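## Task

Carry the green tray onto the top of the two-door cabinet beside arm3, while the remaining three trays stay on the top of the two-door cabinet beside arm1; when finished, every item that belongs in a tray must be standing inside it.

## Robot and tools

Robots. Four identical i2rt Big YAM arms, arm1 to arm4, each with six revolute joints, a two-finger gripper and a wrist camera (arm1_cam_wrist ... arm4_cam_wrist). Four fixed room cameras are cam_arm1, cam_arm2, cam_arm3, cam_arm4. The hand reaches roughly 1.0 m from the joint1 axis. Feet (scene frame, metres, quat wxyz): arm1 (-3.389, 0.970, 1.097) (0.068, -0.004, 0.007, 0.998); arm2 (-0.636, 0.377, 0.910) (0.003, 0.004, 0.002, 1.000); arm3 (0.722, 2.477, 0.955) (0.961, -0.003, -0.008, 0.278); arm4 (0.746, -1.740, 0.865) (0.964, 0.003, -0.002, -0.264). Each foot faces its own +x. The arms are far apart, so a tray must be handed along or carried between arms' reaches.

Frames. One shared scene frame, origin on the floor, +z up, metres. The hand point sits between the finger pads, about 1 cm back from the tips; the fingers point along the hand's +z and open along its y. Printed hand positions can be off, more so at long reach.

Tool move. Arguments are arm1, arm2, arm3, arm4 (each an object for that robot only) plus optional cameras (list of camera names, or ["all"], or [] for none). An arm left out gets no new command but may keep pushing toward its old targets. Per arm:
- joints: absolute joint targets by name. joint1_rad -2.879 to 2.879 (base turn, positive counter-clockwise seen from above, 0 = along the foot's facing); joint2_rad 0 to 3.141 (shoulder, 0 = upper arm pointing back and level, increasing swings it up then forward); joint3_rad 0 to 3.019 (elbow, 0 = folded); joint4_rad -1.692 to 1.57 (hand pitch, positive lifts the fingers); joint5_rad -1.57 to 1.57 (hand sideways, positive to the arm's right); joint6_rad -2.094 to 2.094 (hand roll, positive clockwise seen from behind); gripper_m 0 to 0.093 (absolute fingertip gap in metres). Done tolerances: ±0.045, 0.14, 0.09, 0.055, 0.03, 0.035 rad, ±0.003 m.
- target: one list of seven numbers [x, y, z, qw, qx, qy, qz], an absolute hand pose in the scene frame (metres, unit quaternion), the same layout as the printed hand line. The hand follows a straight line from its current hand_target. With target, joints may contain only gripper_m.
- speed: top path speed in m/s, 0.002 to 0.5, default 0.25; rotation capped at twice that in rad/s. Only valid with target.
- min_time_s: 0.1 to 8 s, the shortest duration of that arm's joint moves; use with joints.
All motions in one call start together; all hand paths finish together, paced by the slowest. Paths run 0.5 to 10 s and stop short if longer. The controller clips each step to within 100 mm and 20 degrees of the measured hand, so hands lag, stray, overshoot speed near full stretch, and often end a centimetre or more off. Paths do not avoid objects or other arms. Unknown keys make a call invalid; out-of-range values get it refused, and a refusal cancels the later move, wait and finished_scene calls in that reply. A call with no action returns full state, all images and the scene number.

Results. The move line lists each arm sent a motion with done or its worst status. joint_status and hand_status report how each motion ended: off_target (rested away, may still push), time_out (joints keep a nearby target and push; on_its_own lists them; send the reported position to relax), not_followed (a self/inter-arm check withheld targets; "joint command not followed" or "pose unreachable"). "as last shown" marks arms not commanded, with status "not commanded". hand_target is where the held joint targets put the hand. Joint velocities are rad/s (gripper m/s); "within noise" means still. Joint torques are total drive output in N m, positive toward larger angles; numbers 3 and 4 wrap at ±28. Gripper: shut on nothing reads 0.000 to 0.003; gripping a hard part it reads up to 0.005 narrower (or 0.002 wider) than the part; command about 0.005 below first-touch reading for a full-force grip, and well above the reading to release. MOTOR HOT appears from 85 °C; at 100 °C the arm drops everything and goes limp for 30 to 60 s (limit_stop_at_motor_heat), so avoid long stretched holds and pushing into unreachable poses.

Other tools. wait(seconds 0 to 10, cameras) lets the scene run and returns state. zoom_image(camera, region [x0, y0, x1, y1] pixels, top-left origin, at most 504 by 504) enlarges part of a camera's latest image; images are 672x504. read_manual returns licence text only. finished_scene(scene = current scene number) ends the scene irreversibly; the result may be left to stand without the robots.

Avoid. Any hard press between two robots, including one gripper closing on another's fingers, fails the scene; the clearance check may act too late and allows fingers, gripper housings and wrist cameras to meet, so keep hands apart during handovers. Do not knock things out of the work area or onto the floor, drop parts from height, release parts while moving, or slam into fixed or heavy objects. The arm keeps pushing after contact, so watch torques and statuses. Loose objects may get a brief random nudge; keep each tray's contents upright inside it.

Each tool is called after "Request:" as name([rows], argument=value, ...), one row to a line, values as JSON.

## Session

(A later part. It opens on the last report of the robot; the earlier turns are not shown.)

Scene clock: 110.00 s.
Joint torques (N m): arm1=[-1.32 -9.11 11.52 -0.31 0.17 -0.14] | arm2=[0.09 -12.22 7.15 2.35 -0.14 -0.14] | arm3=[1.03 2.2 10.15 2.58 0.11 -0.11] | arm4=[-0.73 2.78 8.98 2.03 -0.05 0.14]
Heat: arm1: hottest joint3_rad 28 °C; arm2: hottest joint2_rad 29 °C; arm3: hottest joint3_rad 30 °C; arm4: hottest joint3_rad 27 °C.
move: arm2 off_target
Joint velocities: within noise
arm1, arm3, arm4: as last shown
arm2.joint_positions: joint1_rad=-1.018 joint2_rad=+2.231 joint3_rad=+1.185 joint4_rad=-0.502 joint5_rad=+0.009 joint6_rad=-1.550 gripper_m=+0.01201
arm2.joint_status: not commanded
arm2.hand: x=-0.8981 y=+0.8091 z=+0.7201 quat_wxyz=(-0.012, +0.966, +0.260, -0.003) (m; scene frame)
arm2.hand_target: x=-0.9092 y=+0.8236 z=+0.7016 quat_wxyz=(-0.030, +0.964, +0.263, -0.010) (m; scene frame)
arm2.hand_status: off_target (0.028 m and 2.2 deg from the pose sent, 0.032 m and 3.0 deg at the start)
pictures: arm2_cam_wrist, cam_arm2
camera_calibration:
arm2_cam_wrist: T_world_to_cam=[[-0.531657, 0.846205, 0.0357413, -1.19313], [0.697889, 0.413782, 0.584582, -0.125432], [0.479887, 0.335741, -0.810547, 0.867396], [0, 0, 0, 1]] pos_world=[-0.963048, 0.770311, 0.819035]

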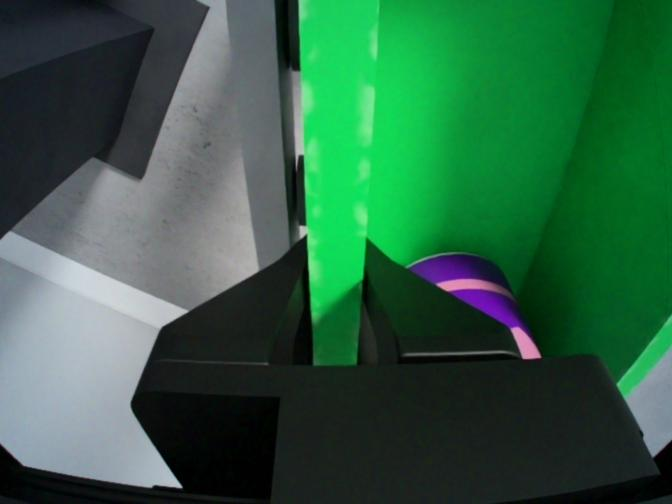

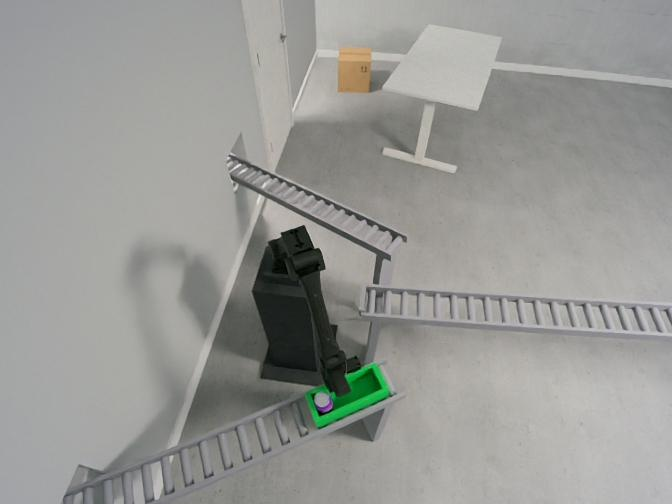

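Request:
move(arm2={"joints":{"gripper_m":0.026}})

Request:
move(arm2={"target":[-0.905,0.818,0.90,-0.01,0.965,0.262,0],"speed":0.3,"joints":{"gripper_m":0.034}}, cameras=["cam_arm2","arm2_cam_wrist"])

Request:
zoom_image(camera="cam_arm2", region=[200, 330, 440, 490])

Scene clock: 111.20 s.
Joint torques (N m): arm1=[-1.32 -9.11 11.54 -0.31 0.17 -0.14] | arm2=[0.09 -16.21 6.27 0.75 -0.14 -0.14] | arm3=[0.79 2.32 10.13 2.59 0.13 -0.13] | arm4=[-0.73 2.84 8.96 2.03 -0.05 0.14]
Heat: arm1: hottest joint3_rad 28 °C; arm2: hottest joint2_rad 29 °C; arm3: hottest joint3_rad 30 °C; arm4: hottest joint3_rad 27 °C.
move: arm2 done
Joint velocities: within noise
arm1, arm3, arm4: as last shown
arm2.joint_positions: joint1_rad=-1.018 joint2_rad=+2.282 joint3_rad=+1.193 joint4_rad=-0.457 joint5_rad=+0.008 joint6_rad=-1.550 gripper_m=+0.02596
arm2.joint_status: all done
arm2.hand: x=-0.8976 y=+0.8079 z=+0.6972 quat_wxyz=(-0.013, +0.966, +0.260, -0.004) (m; scene frame)
arm2.hand_target: x=-0.9092 y=+0.8236 z=+0.7016 quat_wxyz=(-0.030, +0.964, +0.263, -0.010) (m; scene frame)
arm2.hand_status: not commanded
pictures: none

Scene clock: 112.73 s.
Joint torques (N m): arm1=[-1.32 -9.17 11.54 -0.32 0.17 -0.14] | arm2=[0.5 -15.09 9.7 0.03 -0.02 -0.08] | arm3=[0.85 2.2 10.18 2.52 0.13 -0.13] | arm4=[-0.73 2.78 8.96 2.03 -0.05 0.14]
Heat: arm1: hottest joint3_rad 28 °C; arm2: hottest joint2_rad 29 °C; arm3: hottest joint3_rad 30 °C; arm4: hottest joint3_rad 27 °C.
move: arm2 off_target
Joint velocities: within noise
arm1, arm3, arm4: as last shown
arm2.joint_positions: joint1_rad=-1.019 joint2_rad=+1.898 joint3_rad=+1.200 joint4_rad=-0.898 joint5_rad=+0.013 joint6_rad=-1.549 gripper_m=+0.03392
arm2.joint_status: all done
arm2.hand: x=-0.8903 y=+0.8013 z=+0.8847 quat_wxyz=(+0.010, +0.966, +0.259, +0.006) (m; scene frame)
arm2.hand_target: x=-0.9046 y=+0.8173 z=+0.9005 quat_wxyz=(-0.010, +0.965, +0.262, +0.000) (m; scene frame)
arm2.hand_status: off_target (0.027 m and 2.4 deg from the pose sent, 0.203 m and 0.6 deg at the start)
pictures: arm2_cam_wrist, cam_arm2
camera_calibration:
arm2_cam_wrist: T_world_to_cam=[[-0.53069, 0.847479, -0.0121045, -1.14616], [0.681895, 0.435396, 0.58775, -0.258289], [0.503376, 0.303659, -0.808952, 1.04495], [0, 0, 0, 1]] pos_world=[-0.958134, 0.766495, 0.983252]

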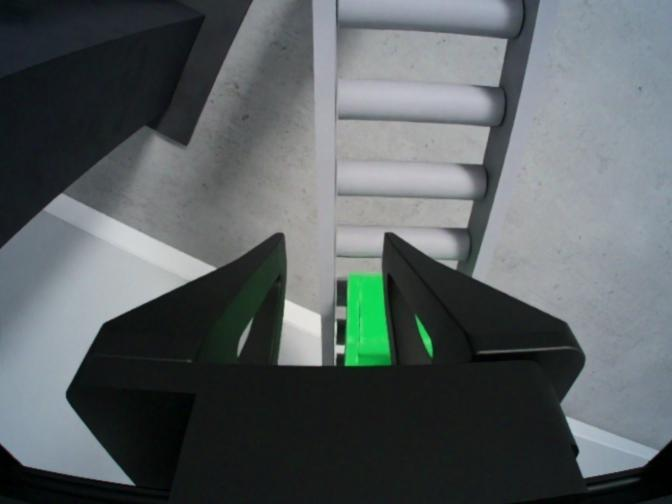

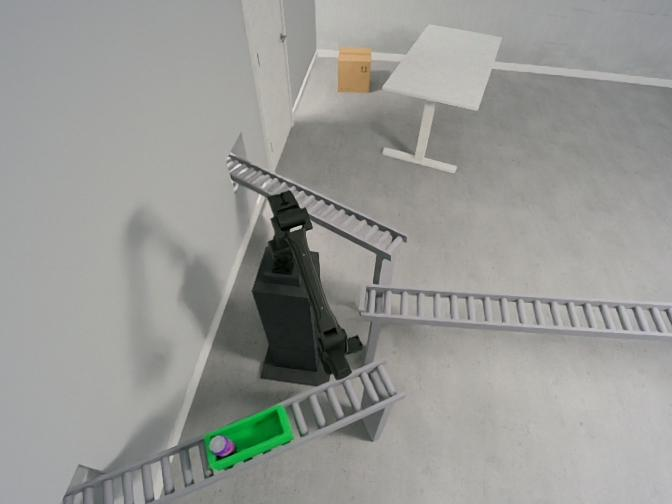

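Scaled by 2.100 from the camera's 672x504 image, which has a finer 960x720 frame.

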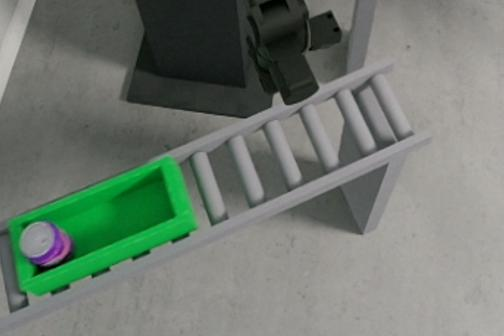

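Request:
move(arm3={"target":[1.07,2.12,0.95,0,0.9648,0.263,0],"speed":0.35,"joints":{"gripper_m":0.04}}, arm2={"target":[-0.95,0.65,1.15,0,0.965,0.262,0],"speed":0.3}, cameras=["cam_arm3","arm3_cam_wrist"])

Request:
wait(seconds=1, cameras=["cam_arm3","arm3_cam_wrist"])

Request:
zoom_image(camera="cam_arm3", region=[180, 220, 330, 400])

Scene clock: 122.23 s.
Joint torques (N m): arm1=[-1.32 -9.11 11.52 -0.32 0.17 -0.14] | arm2=[0.44 -11.16 12.64 -0.01 -0.1 -0.02] | arm3=[1.67 -14.74 3.84 -2.07 0.44 -0.27] | arm4=[-0.73 2.84 8.98 2.03 -0.05 0.14]
Heat: arm1: hottest joint3_rad 28 °C; arm2: hottest joint3_rad 30 °C; arm3: hottest joint3_rad 30 °C; arm4: hottest joint3_rad 27 °C.
move: arm2 off_target; arm3 off_target
Joint velocities: within noise
arm1.joint_positions: joint1_rad=+1.658 joint2_rad=+1.474 joint3_rad=+1.267 joint4_rad=-1.394 joint5_rad=+0.006 joint6_rad=+1.512 gripper_m=+0.04493
arm1.joint_status: not commanded
arm1.hand: x=-3.4120 y=+0.5545 z=+1.2908 quat_wxyz=(-0.007, +1.000, +0.005, +0.002) (m; scene frame)
arm1.hand_target: x=-3.4199 y=+0.5502 z=+1.2999 quat_wxyz=(+0.000, +1.000, +0.000, +0.000) (m; scene frame)
arm1.hand_status: not commanded
arm2.joint_positions: joint1_rad=-0.708 joint2_rad=+1.440 joint3_rad=+1.291 joint4_rad=-1.492 joint5_rad=+0.009 joint6_rad=-1.245 gripper_m=+0.03392
arm2.joint_status: not commanded
arm2.hand: x=-0.9354 y=+0.6416 z=+1.1224 quat_wxyz=(+0.027, +0.964, +0.263, +0.019) (m; scene frame)
arm2.hand_target: x=-0.9488 y=+0.6491 z=+1.1499 quat_wxyz=(+0.000, +0.965, +0.262, +0.000) (m; scene frame)
arm2.hand_status: off_target (0.032 m and 3.8 deg from the pose sent, 0.311 m and 1.4 deg at the start)
arm3.joint_positions: joint1_rad=-1.013 joint2_rad=+2.355 joint3_rad=+1.325 joint4_rad=-1.678 joint5_rad=+1.581 joint6_rad=-2.090 gripper_m=+0.04008
arm3.joint_status: all done
arm3.hand: x=+1.0686 y=+2.1159 z=+0.9548 quat_wxyz=(+0.684, +0.695, -0.131, -0.178) (m; scene frame)
arm3.hand_target: x=+1.0700 y=+2.1203 z=+0.9500 quat_wxyz=(+0.681, +0.698, -0.111, -0.189) (m; scene frame)
arm3.hand_status: off_target (0.007 m and 101.0 deg from the pose sent, 0.907 m and 174.9 deg at the start; pose on its path clipped on 224 of 243 steps; a joint's target at an end of its range on 163 of 243 steps)
arm4.joint_positions: joint1_rad=-0.546 joint2_rad=+0.615 joint3_rad=+1.544 joint4_rad=-1.256 joint5_rad=-0.261 joint6_rad=-0.380 gripper_m=+0.09396
arm4.joint_status: not commanded
arm4.hand: x=+0.8806 y=-1.9065 z=+1.4980 quat_wxyz=(-0.502, -0.207, -0.782, +0.305) (m; scene frame)
arm4.hand_target: x=+0.8787 y=-1.9029 z=+1.5072 quat_wxyz=(-0.508, -0.204, -0.776, +0.312) (m; scene frame)
arm4.hand_status: not commanded
pictures: arm3_cam_wrist, cam_arm3
camera_calibration:
arm3_cam_wrist: T_world_to_cam=[[-0.0674104, 0.0430697, -0.996795, 0.930754], [0.98016, 0.189504, -0.0580973, -1.39035], [0.186395, -0.980935, -0.0549897, 2.05734], [0, 0, 0, 1]] pos_world=[1.04203, 2.24151, 0.960129]

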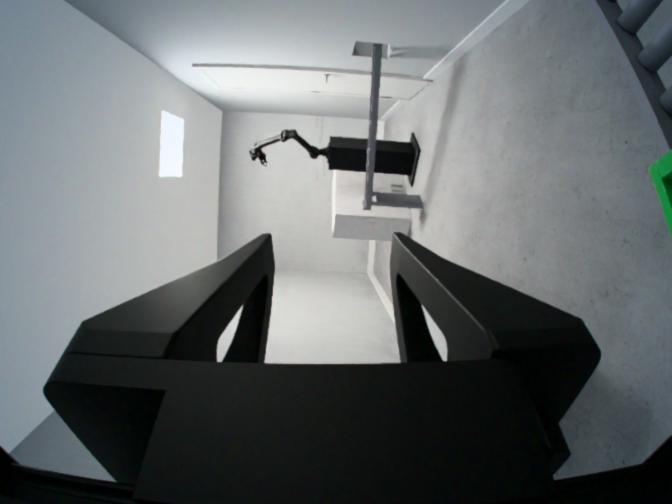

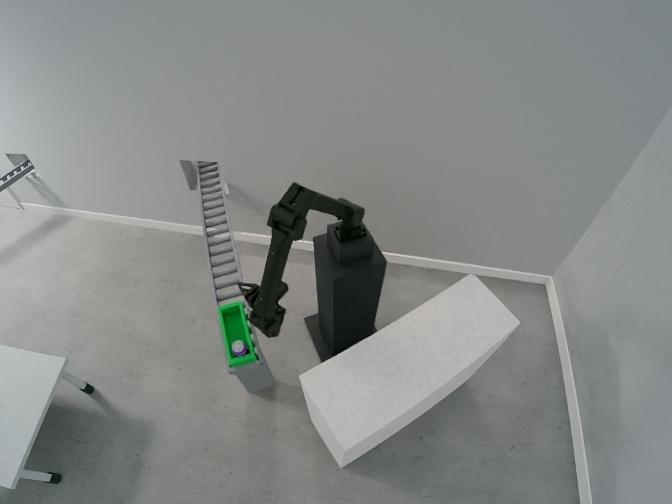

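Scene clock: 123.23 s.
Joint torques (N m): arm1=[-1.38 -9.11 11.52 -0.32 0.17 -0.14] | arm2=[0.44 -11.16 12.64 0.01 -0.1 -0.02] | arm3=[1.67 -14.8 3.77 -2.09 0.43 -0.27] | arm4=[-0.73 2.84 8.96 2.03 -0.04 0.14]
Heat: arm1: hottest joint3_rad 28 °C; arm2: hottest joint3_rad 30 °C; arm3: hottest joint3_rad 30 °C; arm4: hottest joint3_rad 27 °C.
Joint velocities: within noise
arm1.joint_positions: joint1_rad=+1.658 joint2_rad=+1.474 joint3_rad=+1.267 joint4_rad=-1.394 joint5_rad=+0.006 joint6_rad=+1.512 gripper_m=+0.04493
arm1.joint_status: not commanded
arm1.hand: x=-3.4120 y=+0.5545 z=+1.2908 quat_wxyz=(-0.007, +1.000, +0.005, +0.002) (m; scene frame)
arm1.hand_target: x=-3.4199 y=+0.5502 z=+1.2999 quat_wxyz=(+0.000, +1.000, +0.000, +0.000) (m; scene frame)
arm1.hand_status: not commanded
arm2.joint_positions: joint1_rad=-0.708 joint2_rad=+1.440 joint3_rad=+1.291 joint4_rad=-1.492 joint5_rad=+0.009 joint6_rad=-1.245 gripper_m=+0.03392
arm2.joint_status: not commanded
arm2.hand: x=-0.9354 y=+0.6416 z=+1.1224 quat_wxyz=(+0.027, +0.964, +0.263, +0.019) (m; scene frame)
arm2.hand_target: x=-0.9488 y=+0.6491 z=+1.1499 quat_wxyz=(+0.000, +0.965, +0.262, +0.000) (m; scene frame)
arm2.hand_status: off_target (0.032 m and 3.8 deg from the pose sent, 0.311 m and 1.4 deg at the start)
arm3.joint_positions: joint1_rad=-1.013 joint2_rad=+2.355 joint3_rad=+1.325 joint4_rad=-1.678 joint5_rad=+1.581 joint6_rad=-2.090 gripper_m=+0.04008
arm3.joint_status: all done
arm3.hand: x=+1.0686 y=+2.1159 z=+0.9548 quat_wxyz=(+0.684, +0.695, -0.131, -0.178) (m; scene frame)
arm3.hand_target: x=+1.0700 y=+2.1203 z=+0.9500 quat_wxyz=(+0.681, +0.698, -0.111, -0.189) (m; scene frame)
arm3.hand_status: off_target (0.007 m and 101.0 deg from the pose sent, 0.907 m and 174.9 deg at the start; pose on its path clipped on 224 of 243 steps; a joint's target at an end of its range on 163 of 243 steps)
arm4.joint_positions: joint1_rad=-0.546 joint2_rad=+0.615 joint3_rad=+1.544 joint4_rad=-1.256 joint5_rad=-0.261 joint6_rad=-0.380 gripper_m=+0.09396
arm4.joint_status: not commanded
arm4.hand: x=+0.8806 y=-1.9065 z=+1.4980 quat_wxyz=(-0.502, -0.207, -0.782, +0.305) (m; scene frame)
arm4.hand_target: x=+0.8787 y=-1.9029 z=+1.5072 quat_wxyz=(-0.508, -0.204, -0.776, +0.312) (m; scene frame)
arm4.hand_status: not commanded
wait: 1.00 s; at rest by 0.27 s
pictures: arm3_cam_wrist, cam_arm3
camera_calibration:
arm3_cam_wrist: T_world_to_cam=[[-0.0674104, 0.0430697, -0.996795, 0.930754], [0.98016, 0.189504, -0.0580973, -1.39035], [0.186395, -0.980935, -0.0549897, 2.05734], [0, 0, 0, 1]] pos_world=[1.04203, 2.24151, 0.960129]

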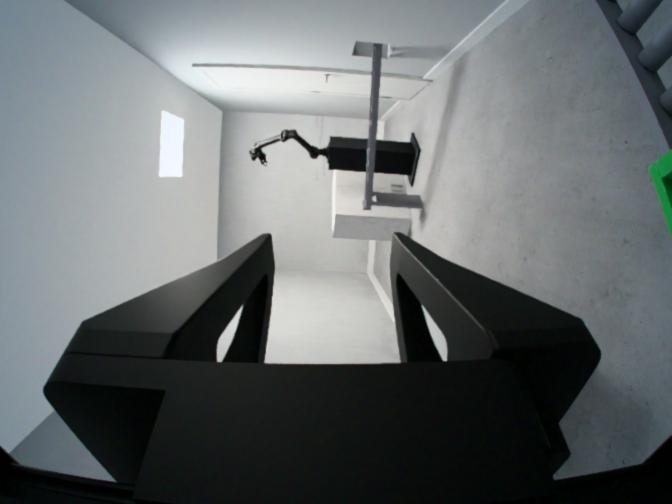

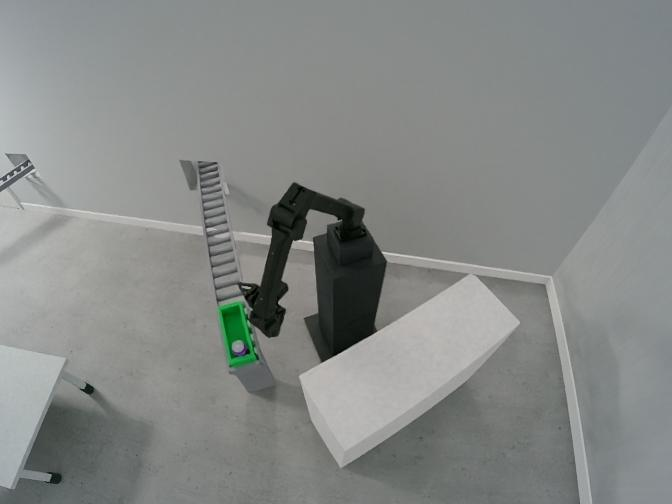

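Scaled by 2.800 from the camera's 672x504 image, which has a finer 960x720 frame.

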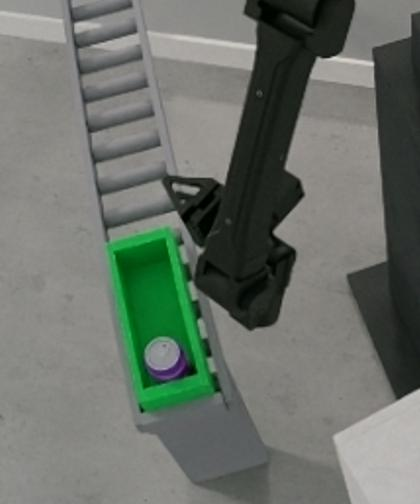

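Request:
move(arm3={"joints":{"joint2_rad":1.7,"joint3_rad":1.4,"joint4_rad":-1.3},"min_time_s":2})

Request:
move(arm3={"joints":{"joint1_rad":-1.25,"joint2_rad":1.85,"joint3_rad":1.45,"joint4_rad":-1.19,"joint5_rad":0,"joint6_rad":1.85,"gripper_m":0.034},"min_time_s":3}, cameras=["arm3_cam_wrist","cam_arm3"])

Scene clock: 128.07 s.
Joint torques (N m): arm1=[-1.32 -9.11 11.54 -0.32 0.17 -0.14] | arm2=[0.44 -11.16 12.66 0.01 -0.1 -0.02] | arm3=[1.9 -13.68 12.38 0.64 0.77 -0.22] | arm4=[-0.73 2.78 8.96 2.03 -0.05 0.13]
Heat: arm1: hottest joint3_rad 28 °C; arm2: hottest joint3_rad 31 °C; arm3: hottest joint3_rad 29 °C; arm4: hottest joint3_rad 27 °C.
move: arm3 done
Joint velocities: within noise
arm1, arm2, arm4: as last shown
arm3.joint_positions: joint1_rad=-1.013 joint2_rad=+1.705 joint3_rad=+1.361 joint4_rad=-1.312 joint5_rad=+1.582 joint6_rad=-2.090 gripper_m=+0.04009
arm3.joint_status: all done
arm3.hand: x=+1.0858 y=+2.1059 z=+1.2582 quat_wxyz=(+0.684, +0.532, -0.463, +0.187) (m; scene frame)
arm3.hand_target: x=+1.0958 y=+2.1064 z=+1.2748 quat_wxyz=(+0.679, +0.523, -0.472, +0.206) (m; scene frame)
arm3.hand_status: not commanded
pictures: none

Scene clock: 132.00 s.
Joint torques (N m): arm1=[-1.32 -9.11 11.52 -0.32 0.17 -0.14] | arm2=[0.44 -11.16 12.64 0.01 -0.1 -0.02] | arm3=[0.56 -13.86 12.7 0.65 0.08 0.05] | arm4=[-0.73 2.78 8.96 2.03 -0.05 0.13]
Heat: arm1: hottest joint3_rad 28 °C; arm2: hottest joint3_rad 32 °C; arm3: hottest joint3_rad 30 °C; arm4: hottest joint3_rad 27 °C.
move: arm3 done
Joint velocities: within noise
arm1, arm2, arm4: as last shown
arm3.joint_positions: joint1_rad=-1.242 joint2_rad=+1.837 joint3_rad=+1.403 joint4_rad=-1.202 joint5_rad=+0.002 joint6_rad=+1.838 gripper_m=+0.03408
arm3.joint_status: all done
arm3.hand: x=+1.1233 y=+2.1513 z=+1.0325 quat_wxyz=(+0.023, -0.951, -0.307, +0.011) (m; scene frame)
arm3.hand_target: x=+1.1371 y=+2.1353 z=+1.0420 quat_wxyz=(+0.005, -0.955, -0.298, -0.002) (m; scene frame)
arm3.hand_status: not commanded
pictures: arm3_cam_wrist, cam_arm3
camera_calibration:
arm3_cam_wrist: T_world_to_cam=[[-0.592407, 0.803401, 0.060005, -1.1269], [0.674067, 0.45349, 0.583078, -2.33225], [0.441234, 0.385867, -0.810197, -0.360805], [0, 0, 0, 1]] pos_world=[1.06371, 2.10223, 1.13518]

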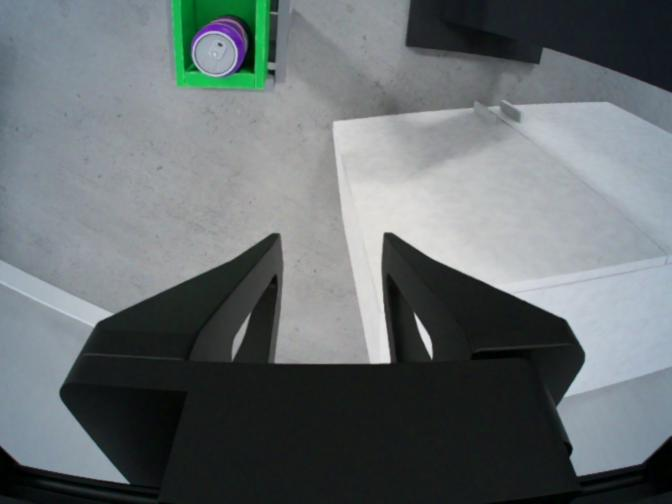

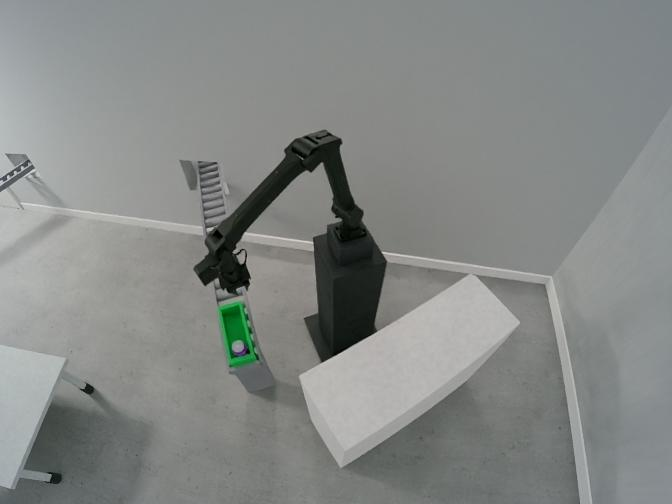

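Request:
move(arm3={"target":[1.098,2.06,0.80,0,0.9648,0.263,0]}, cameras=["arm3_cam_wrist"])

Scene clock: 134.87 s.
Joint torques (N m): arm1=[-1.32 -9.17 11.54 -0.32 0.17 -0.14] | arm2=[0.38 -11.22 12.66 0.01 -0.1 -0.02] | arm3=[0.91 -17.44 8.54 0.64 0.19 -0.18] | arm4=[-0.73 2.78 8.98 2.03 -0.05 0.14]
Heat: arm1: hottest joint3_rad 28 °C; arm2: hottest joint3_rad 33 °C; arm3: hottest joint3_rad 30 °C; arm4: hottest joint3_rad 27 °C.
move: arm3 off_target
Joint velocities: within noise
arm1, arm2, arm4: as last shown
arm3.joint_positions: joint1_rad=-1.396 joint2_rad=+2.266 joint3_rad=+1.362 joint4_rad=-0.722 joint5_rad=+0.010 joint6_rad=+1.785 gripper_m=+0.03408
arm3.joint_status: not commanded
arm3.hand: x=+1.0866 y=+2.0761 z=+0.7924 quat_wxyz=(+0.019, -0.966, -0.259, +0.009) (m; scene frame)
arm3.hand_target: x=+1.0977 y=+2.0603 z=+0.8006 quat_wxyz=(+0.000, -0.965, -0.263, +0.000) (m; scene frame)
arm3.hand_status: off_target (0.021 m and 2.4 deg from the pose sent, 0.251 m and 6.0 deg at the start)
pictures: arm3_cam_wrist
camera_calibration:
arm3_cam_wrist: T_world_to_cam=[[-0.509392, 0.859045, 0.0506094, -1.27208], [0.713673, 0.388865, 0.582627, -2.04196], [0.480823, 0.332904, -0.811163, -0.442325], [0, 0, 0, 1]] pos_world=[1.02199, 2.03407, 0.895284]

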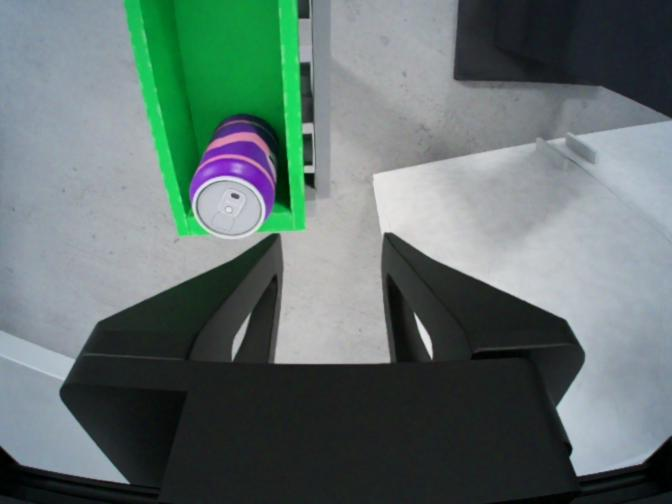

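Request:
move(arm3={"target":[1.110,2.047,0.69,0,0.9648,0.263,0]}, cameras=["arm3_cam_wrist"])

Scene clock: 136.90 s.
Joint torques (N m): arm1=[-1.38 -9.11 11.52 -0.31 0.17 -0.14] | arm2=[0.44 -11.22 12.64 -0.01 -0.1 -0.02] | arm3=[0.62 -18.84 7.23 0.65 0.19 -0.17] | arm4=[-0.73 2.84 8.96 2.03 -0.05 0.14]
Heat: arm1: hottest joint3_rad 28 °C; arm2: hottest joint3_rad 33 °C; arm3: hottest joint3_rad 30 °C; arm4: hottest joint3_rad 27 °C.
move: arm3 off_target
Joint velocities: within noise
arm1, arm2, arm4: as last shown
arm3.joint_positions: joint1_rad=-1.396 joint2_rad=+2.527 joint3_rad=+1.503 joint4_rad=-0.602 joint5_rad=+0.010 joint6_rad=+1.783 gripper_m=+0.03408
arm3.joint_status: not commanded
arm3.hand: x=+1.0993 y=+2.0639 z=+0.6821 quat_wxyz=(+0.019, -0.965, -0.260, +0.009) (m; scene frame)
arm3.hand_target: x=+1.1097 y=+2.0473 z=+0.6905 quat_wxyz=(+0.000, -0.965, -0.263, +0.000) (m; scene frame)
arm3.hand_status: off_target (0.022 m and 2.4 deg from the pose sent, 0.109 m and 2.4 deg at the start)
pictures: arm3_cam_wrist
camera_calibration:
arm3_cam_wrist: T_world_to_cam=[[-0.511362, 0.857875, 0.0505867, -1.2449], [0.712734, 0.390487, 0.582692, -1.98437], [0.480124, 0.334022, -0.811117, -0.535395], [0, 0, 0, 1]] pos_world=[1.03479, 2.02167, 0.784984]

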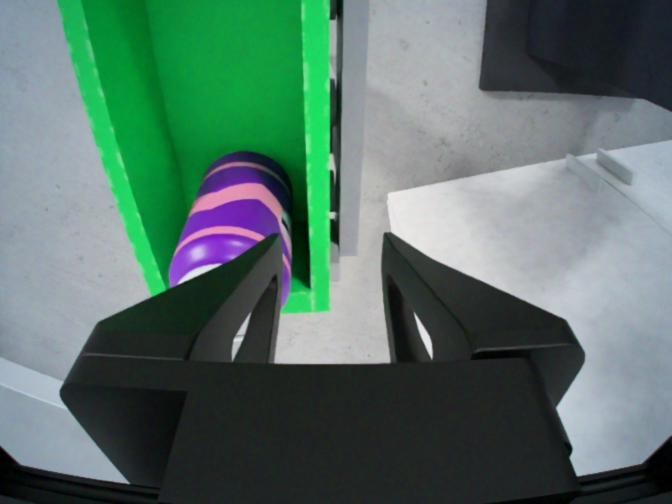

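Request:
move(arm3={"target":[1.102,2.033,0.66,0,0.9648,0.263,0]}, cameras=["arm3_cam_wrist"])

Scene clock: 138.97 s.
Joint torques (N m): arm1=[-1.32 -9.11 11.54 -0.31 0.17 -0.14] | arm2=[0.44 -11.16 12.64 0.01 -0.1 -0.02] | arm3=[0.79 -18.08 7.43 0.62 0.18 -0.17] | arm4=[-0.73 2.78 8.96 2.02 -0.05 0.14]
Heat: arm1: hottest joint3_rad 28 °C; arm2: hottest joint3_rad 34 °C; arm3: hottest joint3_rad 29 °C; arm4: hottest joint3_rad 27 °C.
move: arm3 off_target
Joint velocities: within noise
arm1, arm2, arm4: as last shown
arm3.joint_positions: joint1_rad=-1.424 joint2_rad=+2.585 joint3_rad=+1.554 joint4_rad=-0.580 joint5_rad=+0.010 joint6_rad=+1.757 gripper_m=+0.03408
arm3.joint_status: not commanded
arm3.hand: x=+1.0946 y=+2.0456 z=+0.6599 quat_wxyz=(+0.012, -0.966, -0.259, +0.005) (m; scene frame)
arm3.hand_target: x=+1.1018 y=+2.0332 z=+0.6604 quat_wxyz=(+0.000, -0.965, -0.263, +0.000) (m; scene frame)
arm3.hand_status: off_target (0.015 m and 1.6 deg from the pose sent, 0.038 m and 2.4 deg at the start)
pictures: arm3_cam_wrist
camera_calibration:
arm3_cam_wrist: T_world_to_cam=[[-0.510017, 0.859391, 0.0364623, -1.22575], [0.707499, 0.395011, 0.586013, -1.96665], [0.489211, 0.324673, -0.809481, -0.537006], [0, 0, 0, 1]] pos_world=[1.02896, 2.0046, 0.762481]

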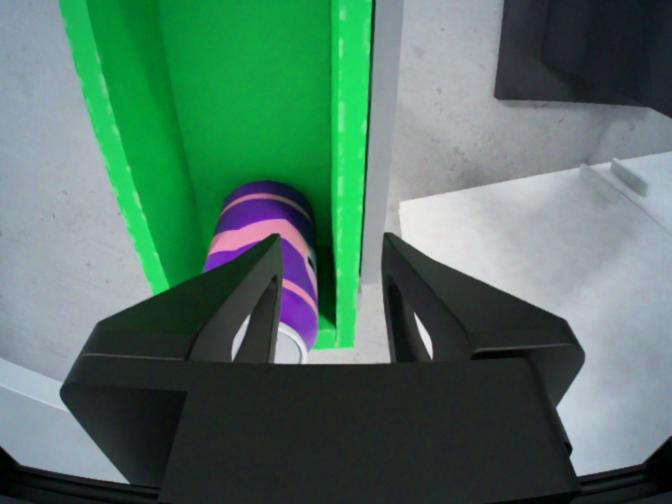

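Request:
move(arm3={"target":[1.099,2.037,0.589,0,0.9648,0.263,0],"speed":0.1}, cameras=["arm3_cam_wrist","cam_arm3"])

Scene clock: 141.17 s.
Joint torques (N m): arm1=[-1.32 -9.11 11.54 -0.31 0.17 -0.14] | arm2=[0.5 -11.16 12.64 -0.01 -0.1 -0.02] | arm3=[0.85 -18.32 6.61 0.77 0.19 -0.18] | arm4=[-0.73 2.78 8.98 2.03 -0.05 0.14]
Heat: arm1: hottest joint3_rad 28 °C; arm2: hottest joint3_rad 34 °C; arm3: hottest joint3_rad 29 °C; arm4: hottest joint3_rad 27 °C.
move: arm3 off_target
Joint velocities: within noise
arm1, arm2, arm4: as last shown
arm3.joint_positions: joint1_rad=-1.424 joint2_rad=+2.742 joint3_rad=+1.644 joint4_rad=-0.514 joint5_rad=+0.010 joint6_rad=+1.755 gripper_m=+0.03408
arm3.joint_status: not commanded
arm3.hand: x=+1.0927 y=+2.0490 z=+0.5899 quat_wxyz=(+0.013, -0.966, -0.260, +0.006) (m; scene frame)
arm3.hand_target: x=+1.0988 y=+2.0372 z=+0.5894 quat_wxyz=(+0.000, -0.965, -0.263, +0.000) (m; scene frame)
arm3.hand_status: off_target (0.014 m and 1.6 deg from the pose sent, 0.072 m and 1.6 deg at the start)
pictures: arm3_cam_wrist, cam_arm3
camera_calibration:
arm3_cam_wrist: T_world_to_cam=[[-0.510979, 0.85879, 0.0371431, -1.22523], [0.707315, 0.395511, 0.585898, -1.9264], [0.488473, 0.325654, -0.809533, -0.595035], [0, 0, 0, 1]] pos_world=[1.02716, 2.0079, 0.692481]

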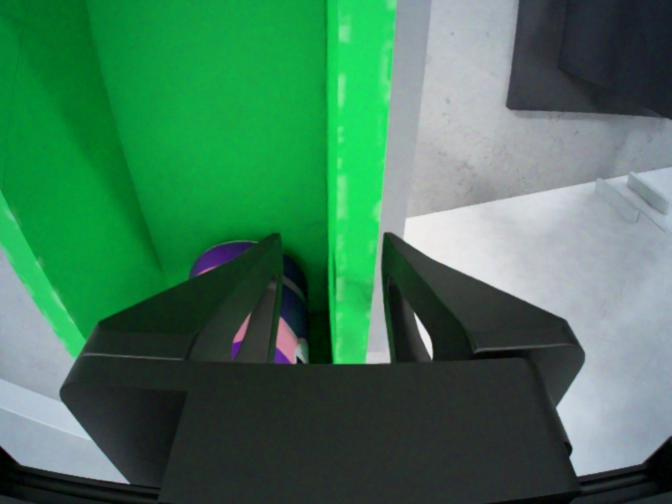

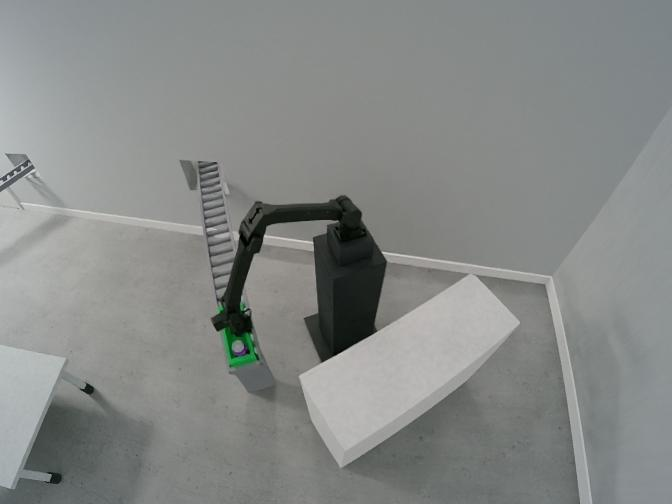

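Request:
move(arm3={"joints":{"gripper_m":0.003}})

Request:
move(arm3={"target":[1.099,2.037,0.67,0,0.9648,0.263,0],"speed":0.08}, cameras=["arm3_cam_wrist","cam_arm3"])

Scene clock: 142.13 s.
Joint torques (N m): arm1=[-1.32 -9.11 11.52 -0.32 0.17 -0.14] | arm2=[0.44 -11.16 12.64 -0.01 -0.1 -0.02] | arm3=[0.79 -18.49 6.58 0.91 0.14 -0.12] | arm4=[-0.73 2.84 8.96 2.02 -0.05 0.14]
Heat: arm1: hottest joint3_rad 28 °C; arm2: hottest joint3_rad 34 °C; arm3: hottest joint3_rad 29 °C; arm4: hottest joint3_rad 27 °C.
move: arm3 off_target
Joint velocities: within noise
arm1, arm2, arm4: as last shown
arm3.joint_positions: joint1_rad=-1.424 joint2_rad=+2.744 joint3_rad=+1.644 joint4_rad=-0.518 joint5_rad=+0.012 joint6_rad=+1.750 gripper_m=+0.01146
arm3.joint_status: gripper_m off_target (ended at +0.01149, target +0.00300)
arm3.hand: x=+1.0911 y=+2.0505 z=+0.5889 quat_wxyz=(+0.015, -0.965, -0.263, +0.008) (m; scene frame)
arm3.hand_target: x=+1.0988 y=+2.0370 z=+0.5894 quat_wxyz=(+0.000, -0.965, -0.263, +0.000) (m; scene frame)
arm3.hand_status: not commanded
pictures: none

Scene clock: 143.73 s.
Joint torques (N m): arm1=[-1.32 -9.17 11.54 -0.32 0.17 -0.14] | arm2=[0.44 -11.16 12.64 0.01 -0.1 -0.02] | arm3=[0.91 -23.53 5.41 -0.18 0 -0.16] | arm4=[-0.79 2.78 8.96 2.03 -0.05 0.14]
Heat: arm1: hottest joint3_rad 28 °C; arm2: hottest joint3_rad 34 °C; arm3: hottest joint3_rad 29 °C; arm4: hottest joint3_rad 27 °C.
move: arm3 off_target
Joint velocities: within noise
arm1.joint_positions: joint1_rad=+1.658 joint2_rad=+1.474 joint3_rad=+1.267 joint4_rad=-1.394 joint5_rad=+0.006 joint6_rad=+1.512 gripper_m=+0.04493
arm1.joint_status: not commanded
arm1.hand: x=-3.4120 y=+0.5545 z=+1.2908 quat_wxyz=(-0.007, +1.000, +0.005, +0.002) (m; scene frame)
arm1.hand_target: x=-3.4199 y=+0.5502 z=+1.2999 quat_wxyz=(+0.000, +1.000, +0.000, +0.000) (m; scene frame)
arm1.hand_status: not commanded
arm2.joint_positions: joint1_rad=-0.708 joint2_rad=+1.440 joint3_rad=+1.291 joint4_rad=-1.492 joint5_rad=+0.009 joint6_rad=-1.245 gripper_m=+0.03392
arm2.joint_status: not commanded
arm2.hand: x=-0.9354 y=+0.6416 z=+1.1224 quat_wxyz=(+0.027, +0.964, +0.263, +0.019) (m; scene frame)
arm2.hand_target: x=-0.9488 y=+0.6491 z=+1.1499 quat_wxyz=(+0.000, +0.965, +0.262, +0.000) (m; scene frame)
arm2.hand_status: not commanded
arm3.joint_positions: joint1_rad=-1.424 joint2_rad=+2.638 joint3_rad=+1.537 joint4_rad=-0.560 joint5_rad=+0.016 joint6_rad=+1.757 gripper_m=+0.01128
arm3.joint_status: not commanded
arm3.hand: x=+1.0751 y=+2.0668 z=+0.6280 quat_wxyz=(+0.034, -0.965, -0.259, +0.019) (m; scene frame)
arm3.hand_target: x=+1.0981 y=+2.0379 z=+0.6692 quat_wxyz=(+0.000, -0.965, -0.263, +0.000) (m; scene frame)
arm3.hand_status: off_target (0.057 m and 4.5 deg from the pose sent, 0.083 m and 2.0 deg at the start)
arm4.joint_positions: joint1_rad=-0.546 joint2_rad=+0.615 joint3_rad=+1.544 joint4_rad=-1.256 joint5_rad=-0.261 joint6_rad=-0.380 gripper_m=+0.09396
arm4.joint_status: not commanded
arm4.hand: x=+0.8806 y=-1.9065 z=+1.4980 quat_wxyz=(-0.502, -0.207, -0.782, +0.305) (m; scene frame)
arm4.hand_target: x=+0.8787 y=-1.9029 z=+1.5072 quat_wxyz=(-0.508, -0.204, -0.776, +0.312) (m; scene frame)
arm4.hand_status: not commanded
pictures: arm3_cam_wrist, cam_arm3
camera_calibration:
arm3_cam_wrist: T_world_to_cam=[[-0.508165, 0.857031, 0.085241, -1.28044], [0.729144, 0.375425, 0.572194, -1.91671], [0.458387, 0.352922, -0.815676, -0.581578], [0, 0, 0, 1]] pos_world=[1.01347, 2.0222, 0.731493]

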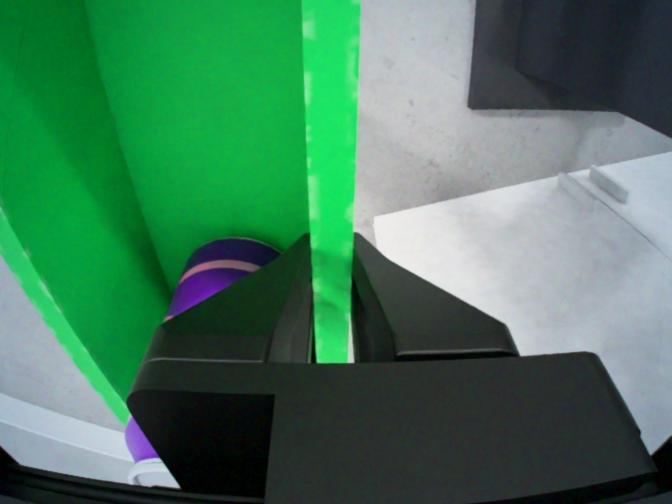

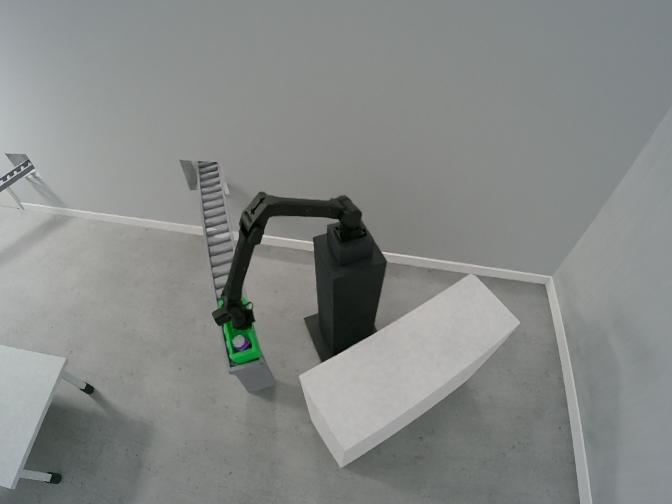

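Request:
move(arm3={"target":[1.105,2.03,0.85,0,0.9648,0.263,0],"speed":0.12}, cameras=["arm3_cam_wrist","cam_arm3"])

Scene clock: 146.23 s.
Joint torques (N m): arm1=[-1.32 -9.11 11.52 -0.32 0.17 -0.14] | arm2=[0.44 -11.16 12.64 -0.01 -0.1 -0.02] | arm3=[1.08 -22.36 8.68 -0.17 -0.01 -0.13] | arm4=[-0.73 2.78 8.96 2.03 -0.05 0.14]
Heat: arm1: hottest joint3_rad 28 °C; arm2: hottest joint3_rad 35 °C; arm3: hottest joint3_rad 29 °C; arm4: hottest joint3_rad 27 °C.
move: arm3 off_target
Joint velocities: within noise
arm1, arm2, arm4: as last shown
arm3.joint_positions: joint1_rad=-1.424 joint2_rad=+2.282 joint3_rad=+1.461 joint4_rad=-0.843 joint5_rad=+0.016 joint6_rad=+1.757 gripper_m=+0.01128
arm3.joint_status: not commanded
arm3.hand: x=+1.0857 y=+2.0514 z=+0.8087 quat_wxyz=(+0.035, -0.965, -0.259, +0.020) (m; scene frame)
arm3.hand_target: x=+1.1041 y=+2.0310 z=+0.8498 quat_wxyz=(+0.000, -0.965, -0.263, +0.000) (m; scene frame)
arm3.hand_status: off_target (0.050 m and 4.6 deg from the pose sent, 0.227 m and 4.5 deg at the start)
pictures: arm3_cam_wrist, cam_arm3
camera_calibration:
arm3_cam_wrist: T_world_to_cam=[[-0.508081, 0.85682, 0.0878228, -1.27905], [0.730104, 0.374345, 0.571677, -2.02045], [0.456948, 0.354578, -0.815765, -0.435273], [0, 0, 0, 1]] pos_world=[1.02417, 2.0066, 0.912293]

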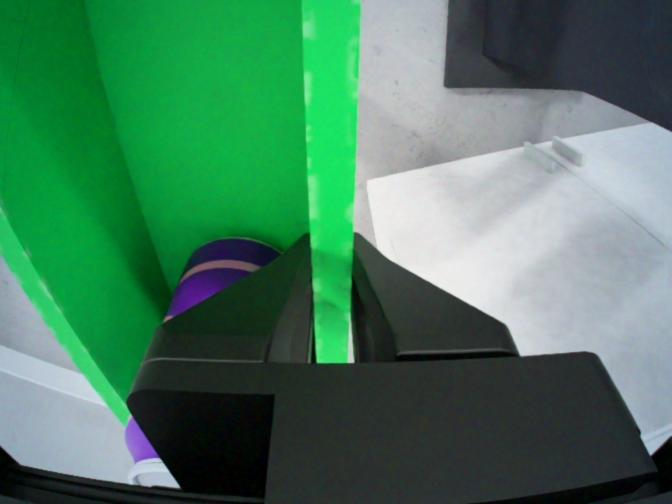

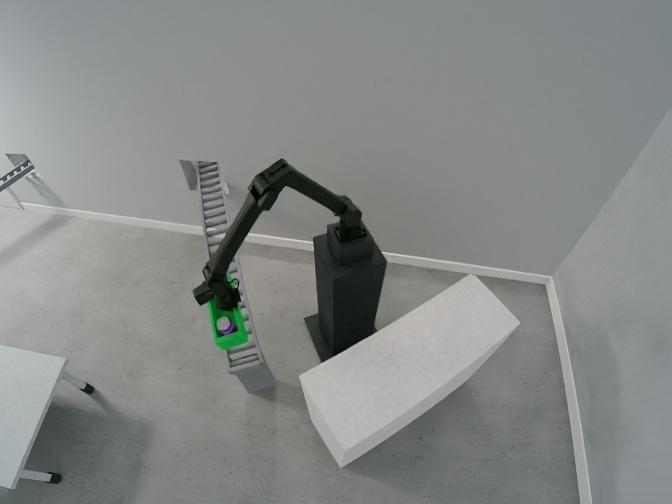

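Request:
move(arm3={"target":[1.102,2.03,1.11,0.03,0.9648,0.263,0.018],"speed":0.2})

Request:
move(arm3={"joints":{"joint1_rad":0.05},"min_time_s":4}, cameras=["arm3_cam_wrist","cam_arm3"])

Scene clock: 149.13 s.
Joint torques (N m): arm1=[-1.32 -9.11 11.52 -0.32 0.17 -0.14] | arm2=[0.44 -11.16 12.66 -0.02 -0.1 -0.02] | arm3=[1.08 -20.19 15.92 -0.12 -0.07 -0.14] | arm4=[-0.73 2.84 8.96 2.03 -0.05 0.13]
Heat: arm1: hottest joint3_rad 28 °C; arm2: hottest joint3_rad 35 °C; arm3: hottest joint3_rad 29 °C; arm4: hottest joint3_rad 27 °C.
move: arm3 off_target
Joint velocities: within noise
arm1, arm2, arm4: as last shown
arm3.joint_positions: joint1_rad=-1.424 joint2_rad=+1.913 joint3_rad=+1.574 joint4_rad=-1.301 joint5_rad=+0.011 joint6_rad=+1.757 gripper_m=+0.01128
arm3.joint_status: not commanded
arm3.hand: x=+1.0813 y=+2.0537 z=+1.0523 quat_wxyz=(+0.025, -0.965, -0.259, +0.012) (m; scene frame)
arm3.hand_target: x=+1.0988 y=+2.0335 z=+1.1105 quat_wxyz=(-0.030, -0.964, -0.263, -0.018) (m; scene frame)
arm3.hand_status: off_target (0.066 m and 7.2 deg from the pose sent, 0.303 m and 8.7 deg at the start; pose on its path clipped on 28 of 71 steps)
pictures: none

Scene clock: 153.73 s.
Joint torques (N m): arm1=[-1.38 -9.11 11.54 -0.31 0.17 -0.14] | arm2=[0.44 -11.16 12.64 -0.01 -0.1 -0.02] | arm3=[0.09 -20.01 15.91 -0.14 0.1 -0.13] | arm4=[-0.73 2.84 8.96 2.03 -0.05 0.14]
Heat: arm1: hottest joint3_rad 28 °C; arm2: hottest joint3_rad 36 °C; arm3: hottest joint3_rad 30 °C; arm4: hottest joint3_rad 27 °C.
move: arm3 done
Joint velocities: within noise
arm1, arm2, arm4: as last shown
arm3.joint_positions: joint1_rad=+0.058 joint2_rad=+1.913 joint3_rad=+1.574 joint4_rad=-1.301 joint5_rad=+0.007 joint6_rad=+1.755 gripper_m=+0.01128
arm3.joint_status: all done
arm3.hand: x=+1.1738 y=+2.7993 z=+1.0520 quat_wxyz=(+0.002, -0.537, -0.843, +0.030) (m; scene frame)
arm3.hand_target: x=+1.1977 y=+2.8117 z=+1.1103 quat_wxyz=(-0.021, -0.537, -0.843, -0.029) (m; scene frame)
arm3.hand_status: not commanded
pictures: arm3_cam_wrist, cam_arm3
camera_calibration:
arm3_cam_wrist: T_world_to_cam=[[-0.90021, -0.430967, 0.0623595, 2.19541], [-0.324206, 0.758922, 0.564737, -2.33547], [-0.290709, 0.488165, -0.822912, -0.031114], [0, 0, 0, 1]] pos_world=[1.21011, 2.73378, 1.15642]

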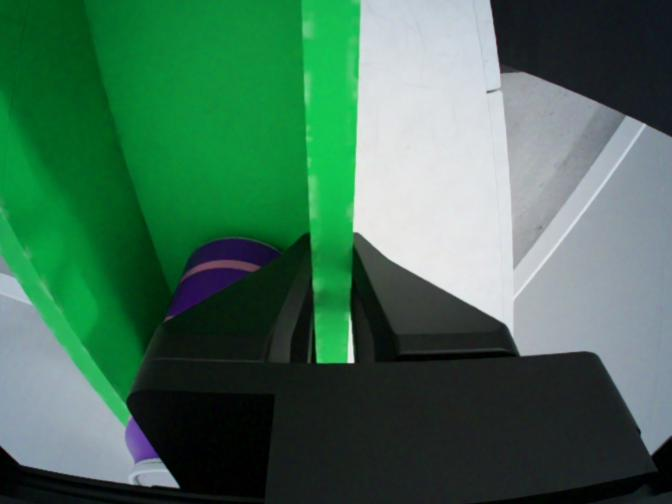

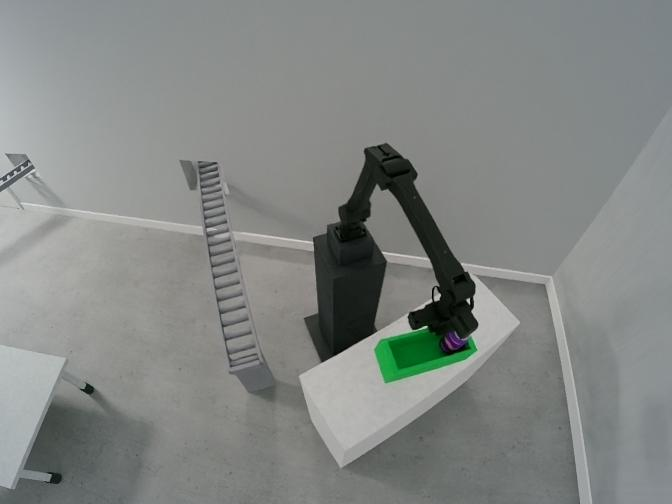

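Request:
move(arm3={"target":[1.15,2.765,1.0,0.025,0.407,0.913,0.055],"speed":0.12}, cameras=["arm3_cam_wrist","cam_arm3"])

Scene clock: 156.37 s.
Joint torques (N m): arm1=[-1.32 -9.11 11.54 -0.32 0.17 -0.14] | arm2=[0.44 -11.22 12.64 0.01 -0.1 -0.02] | arm3=[-0.03 -18.49 10.1 1.16 -0.17 -0.17] | arm4=[-0.73 2.78 8.96 2.03 -0.05 0.14]
Heat: arm1: hottest joint3_rad 28 °C; arm2: hottest joint3_rad 36 °C; arm3: hottest joint3_rad 30 °C; arm4: hottest joint3_rad 27 °C.
move: arm3 off_target
Joint velocities: within noise
arm1, arm2, arm4: as last shown
arm3.joint_positions: joint1_rad=+0.031 joint2_rad=+1.836 joint3_rad=+1.187 joint4_rad=-0.925 joint5_rad=-0.018 joint6_rad=+1.437 gripper_m=+0.01128
arm3.joint_status: not commanded
arm3.hand: x=+1.1270 y=+2.7535 z=+0.9607 quat_wxyz=(+0.000, -0.409, -0.913, -0.006) (m; scene frame)
arm3.hand_target: x=+1.1486 y=+2.7640 z=+1.0001 quat_wxyz=(-0.025, -0.406, -0.912, -0.054) (m; scene frame)
arm3.hand_status: off_target (0.047 m and 6.3 deg from the pose sent, 0.067 m and 19.7 deg at the start)
pictures: arm3_cam_wrist, cam_arm3
camera_calibration:
arm3_cam_wrist: T_world_to_cam=[[-0.738979, -0.673727, -0.0014024, 2.68729], [-0.542972, 0.594325, 0.593262, -1.59207], [-0.398863, 0.43917, -0.805008, 0.142099], [0, 0, 0, 1]] pos_world=[1.17808, 2.6943, 1.06267]

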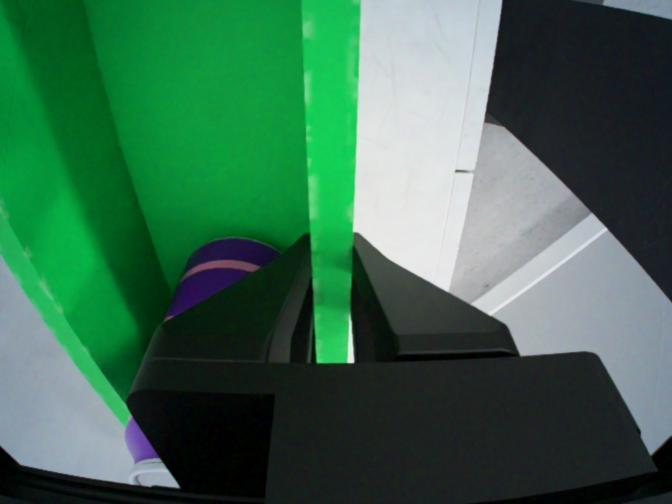

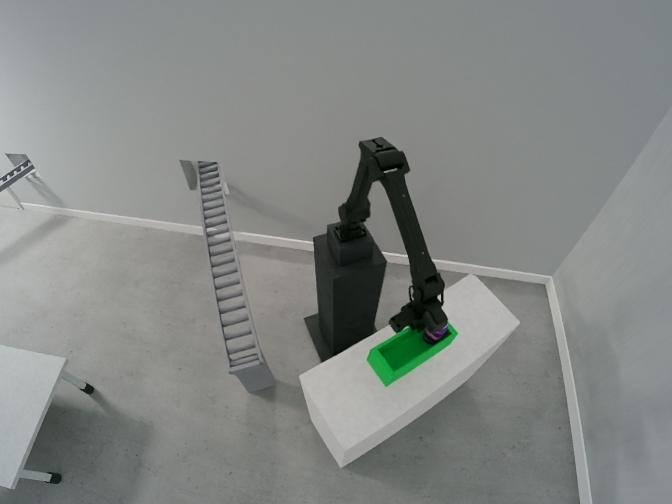

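Request:
move(arm3={"target":[1.15,2.765,0.915,0.025,0.407,0.913,0.055],"speed":0.1})

Request:
move(arm3={"target":[1.15,2.765,0.875,0.025,0.407,0.913,0.055],"speed":0.03}, cameras=["arm3_cam_wrist","cam_arm3"])

Scene clock: 158.27 s.
Joint torques (N m): arm1=[-1.38 -9.11 11.54 -0.32 0.17 -0.14] | arm2=[0.44 -11.16 12.64 -0.01 -0.1 -0.02] | arm3=[0.15 -16.85 8.91 1.36 -0.17 -0.17] | arm4=[-0.73 2.84 8.98 2.03 -0.05 0.13]
Heat: arm1: hottest joint3_rad 28 °C; arm2: hottest joint3_rad 36 °C; arm3: hottest joint3_rad 30 °C; arm4: hottest joint3_rad 27 °C.
move: arm3 off_target
Joint velocities: within noise
arm1, arm2, arm4: as last shown
arm3.joint_positions: joint1_rad=+0.031 joint2_rad=+1.945 joint3_rad=+1.121 joint4_rad=-0.722 joint5_rad=-0.018 joint6_rad=+1.437 gripper_m=+0.01128
arm3.joint_status: not commanded
arm3.hand: x=+1.1274 y=+2.7529 z=+0.8914 quat_wxyz=(-0.007, -0.408, -0.913, -0.018) (m; scene frame)
arm3.hand_target: x=+1.1493 y=+2.7645 z=+0.9157 quat_wxyz=(-0.025, -0.406, -0.912, -0.055) (m; scene frame)
arm3.hand_status: off_target (0.035 m and 4.7 deg from the pose sent, 0.053 m and 6.3 deg at the start)
pictures: none

Scene clock: 160.13 s.
Joint torques (N m): arm1=[-1.32 -9.11 11.54 -0.32 0.17 -0.14] | arm2=[0.44 -11.16 12.64 0.01 -0.1 -0.02] | arm3=[0.26 -16.09 7.91 1.55 0.01 -0.16] | arm4=[-0.73 2.84 8.96 2.03 -0.05 0.14]
Heat: arm1: hottest joint3_rad 29 °C; arm2: hottest joint3_rad 36 °C; arm3: hottest joint3_rad 30 °C; arm4: hottest joint3_rad 27 °C.
move: arm3 off_target
Joint velocities: within noise
arm1, arm2, arm4: as last shown
arm3.joint_positions: joint1_rad=+0.031 joint2_rad=+2.009 joint3_rad=+1.113 joint4_rad=-0.634 joint5_rad=-0.023 joint6_rad=+1.436 gripper_m=+0.01128
arm3.joint_status: not commanded
arm3.hand: x=+1.1306 y=+2.7555 z=+0.8602 quat_wxyz=(-0.009, -0.408, -0.912, -0.026) (m; scene frame)
arm3.hand_target: x=+1.1495 y=+2.7647 z=+0.8757 quat_wxyz=(-0.025, -0.406, -0.912, -0.055) (m; scene frame)
arm3.hand_status: off_target (0.026 m and 3.7 deg from the pose sent, 0.031 m and 4.7 deg at the start)
pictures: arm3_cam_wrist, cam_arm3
camera_calibration:
arm3_cam_wrist: T_world_to_cam=[[-0.737447, -0.67382, -0.0462483, 2.7283], [-0.563737, 0.576364, 0.591613, -1.4572], [-0.371984, 0.462355, -0.804895, -0.0325582], [0, 0, 0, 1]] pos_world=[1.17839, 2.69331, 0.962073]

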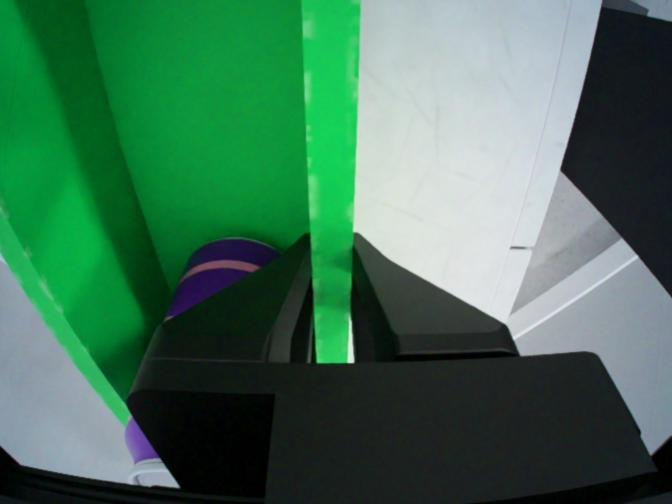

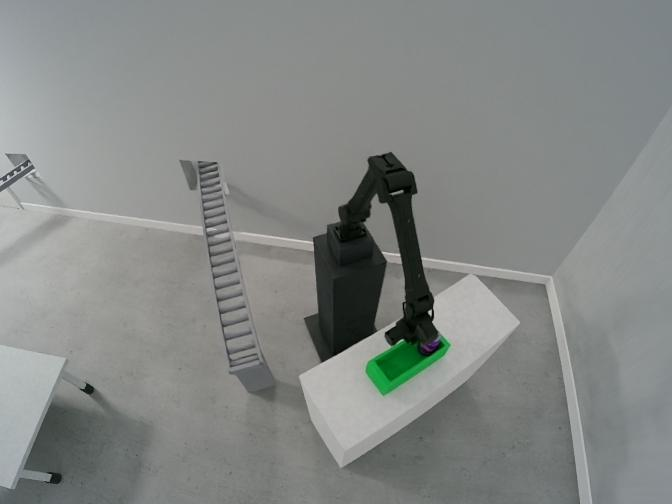

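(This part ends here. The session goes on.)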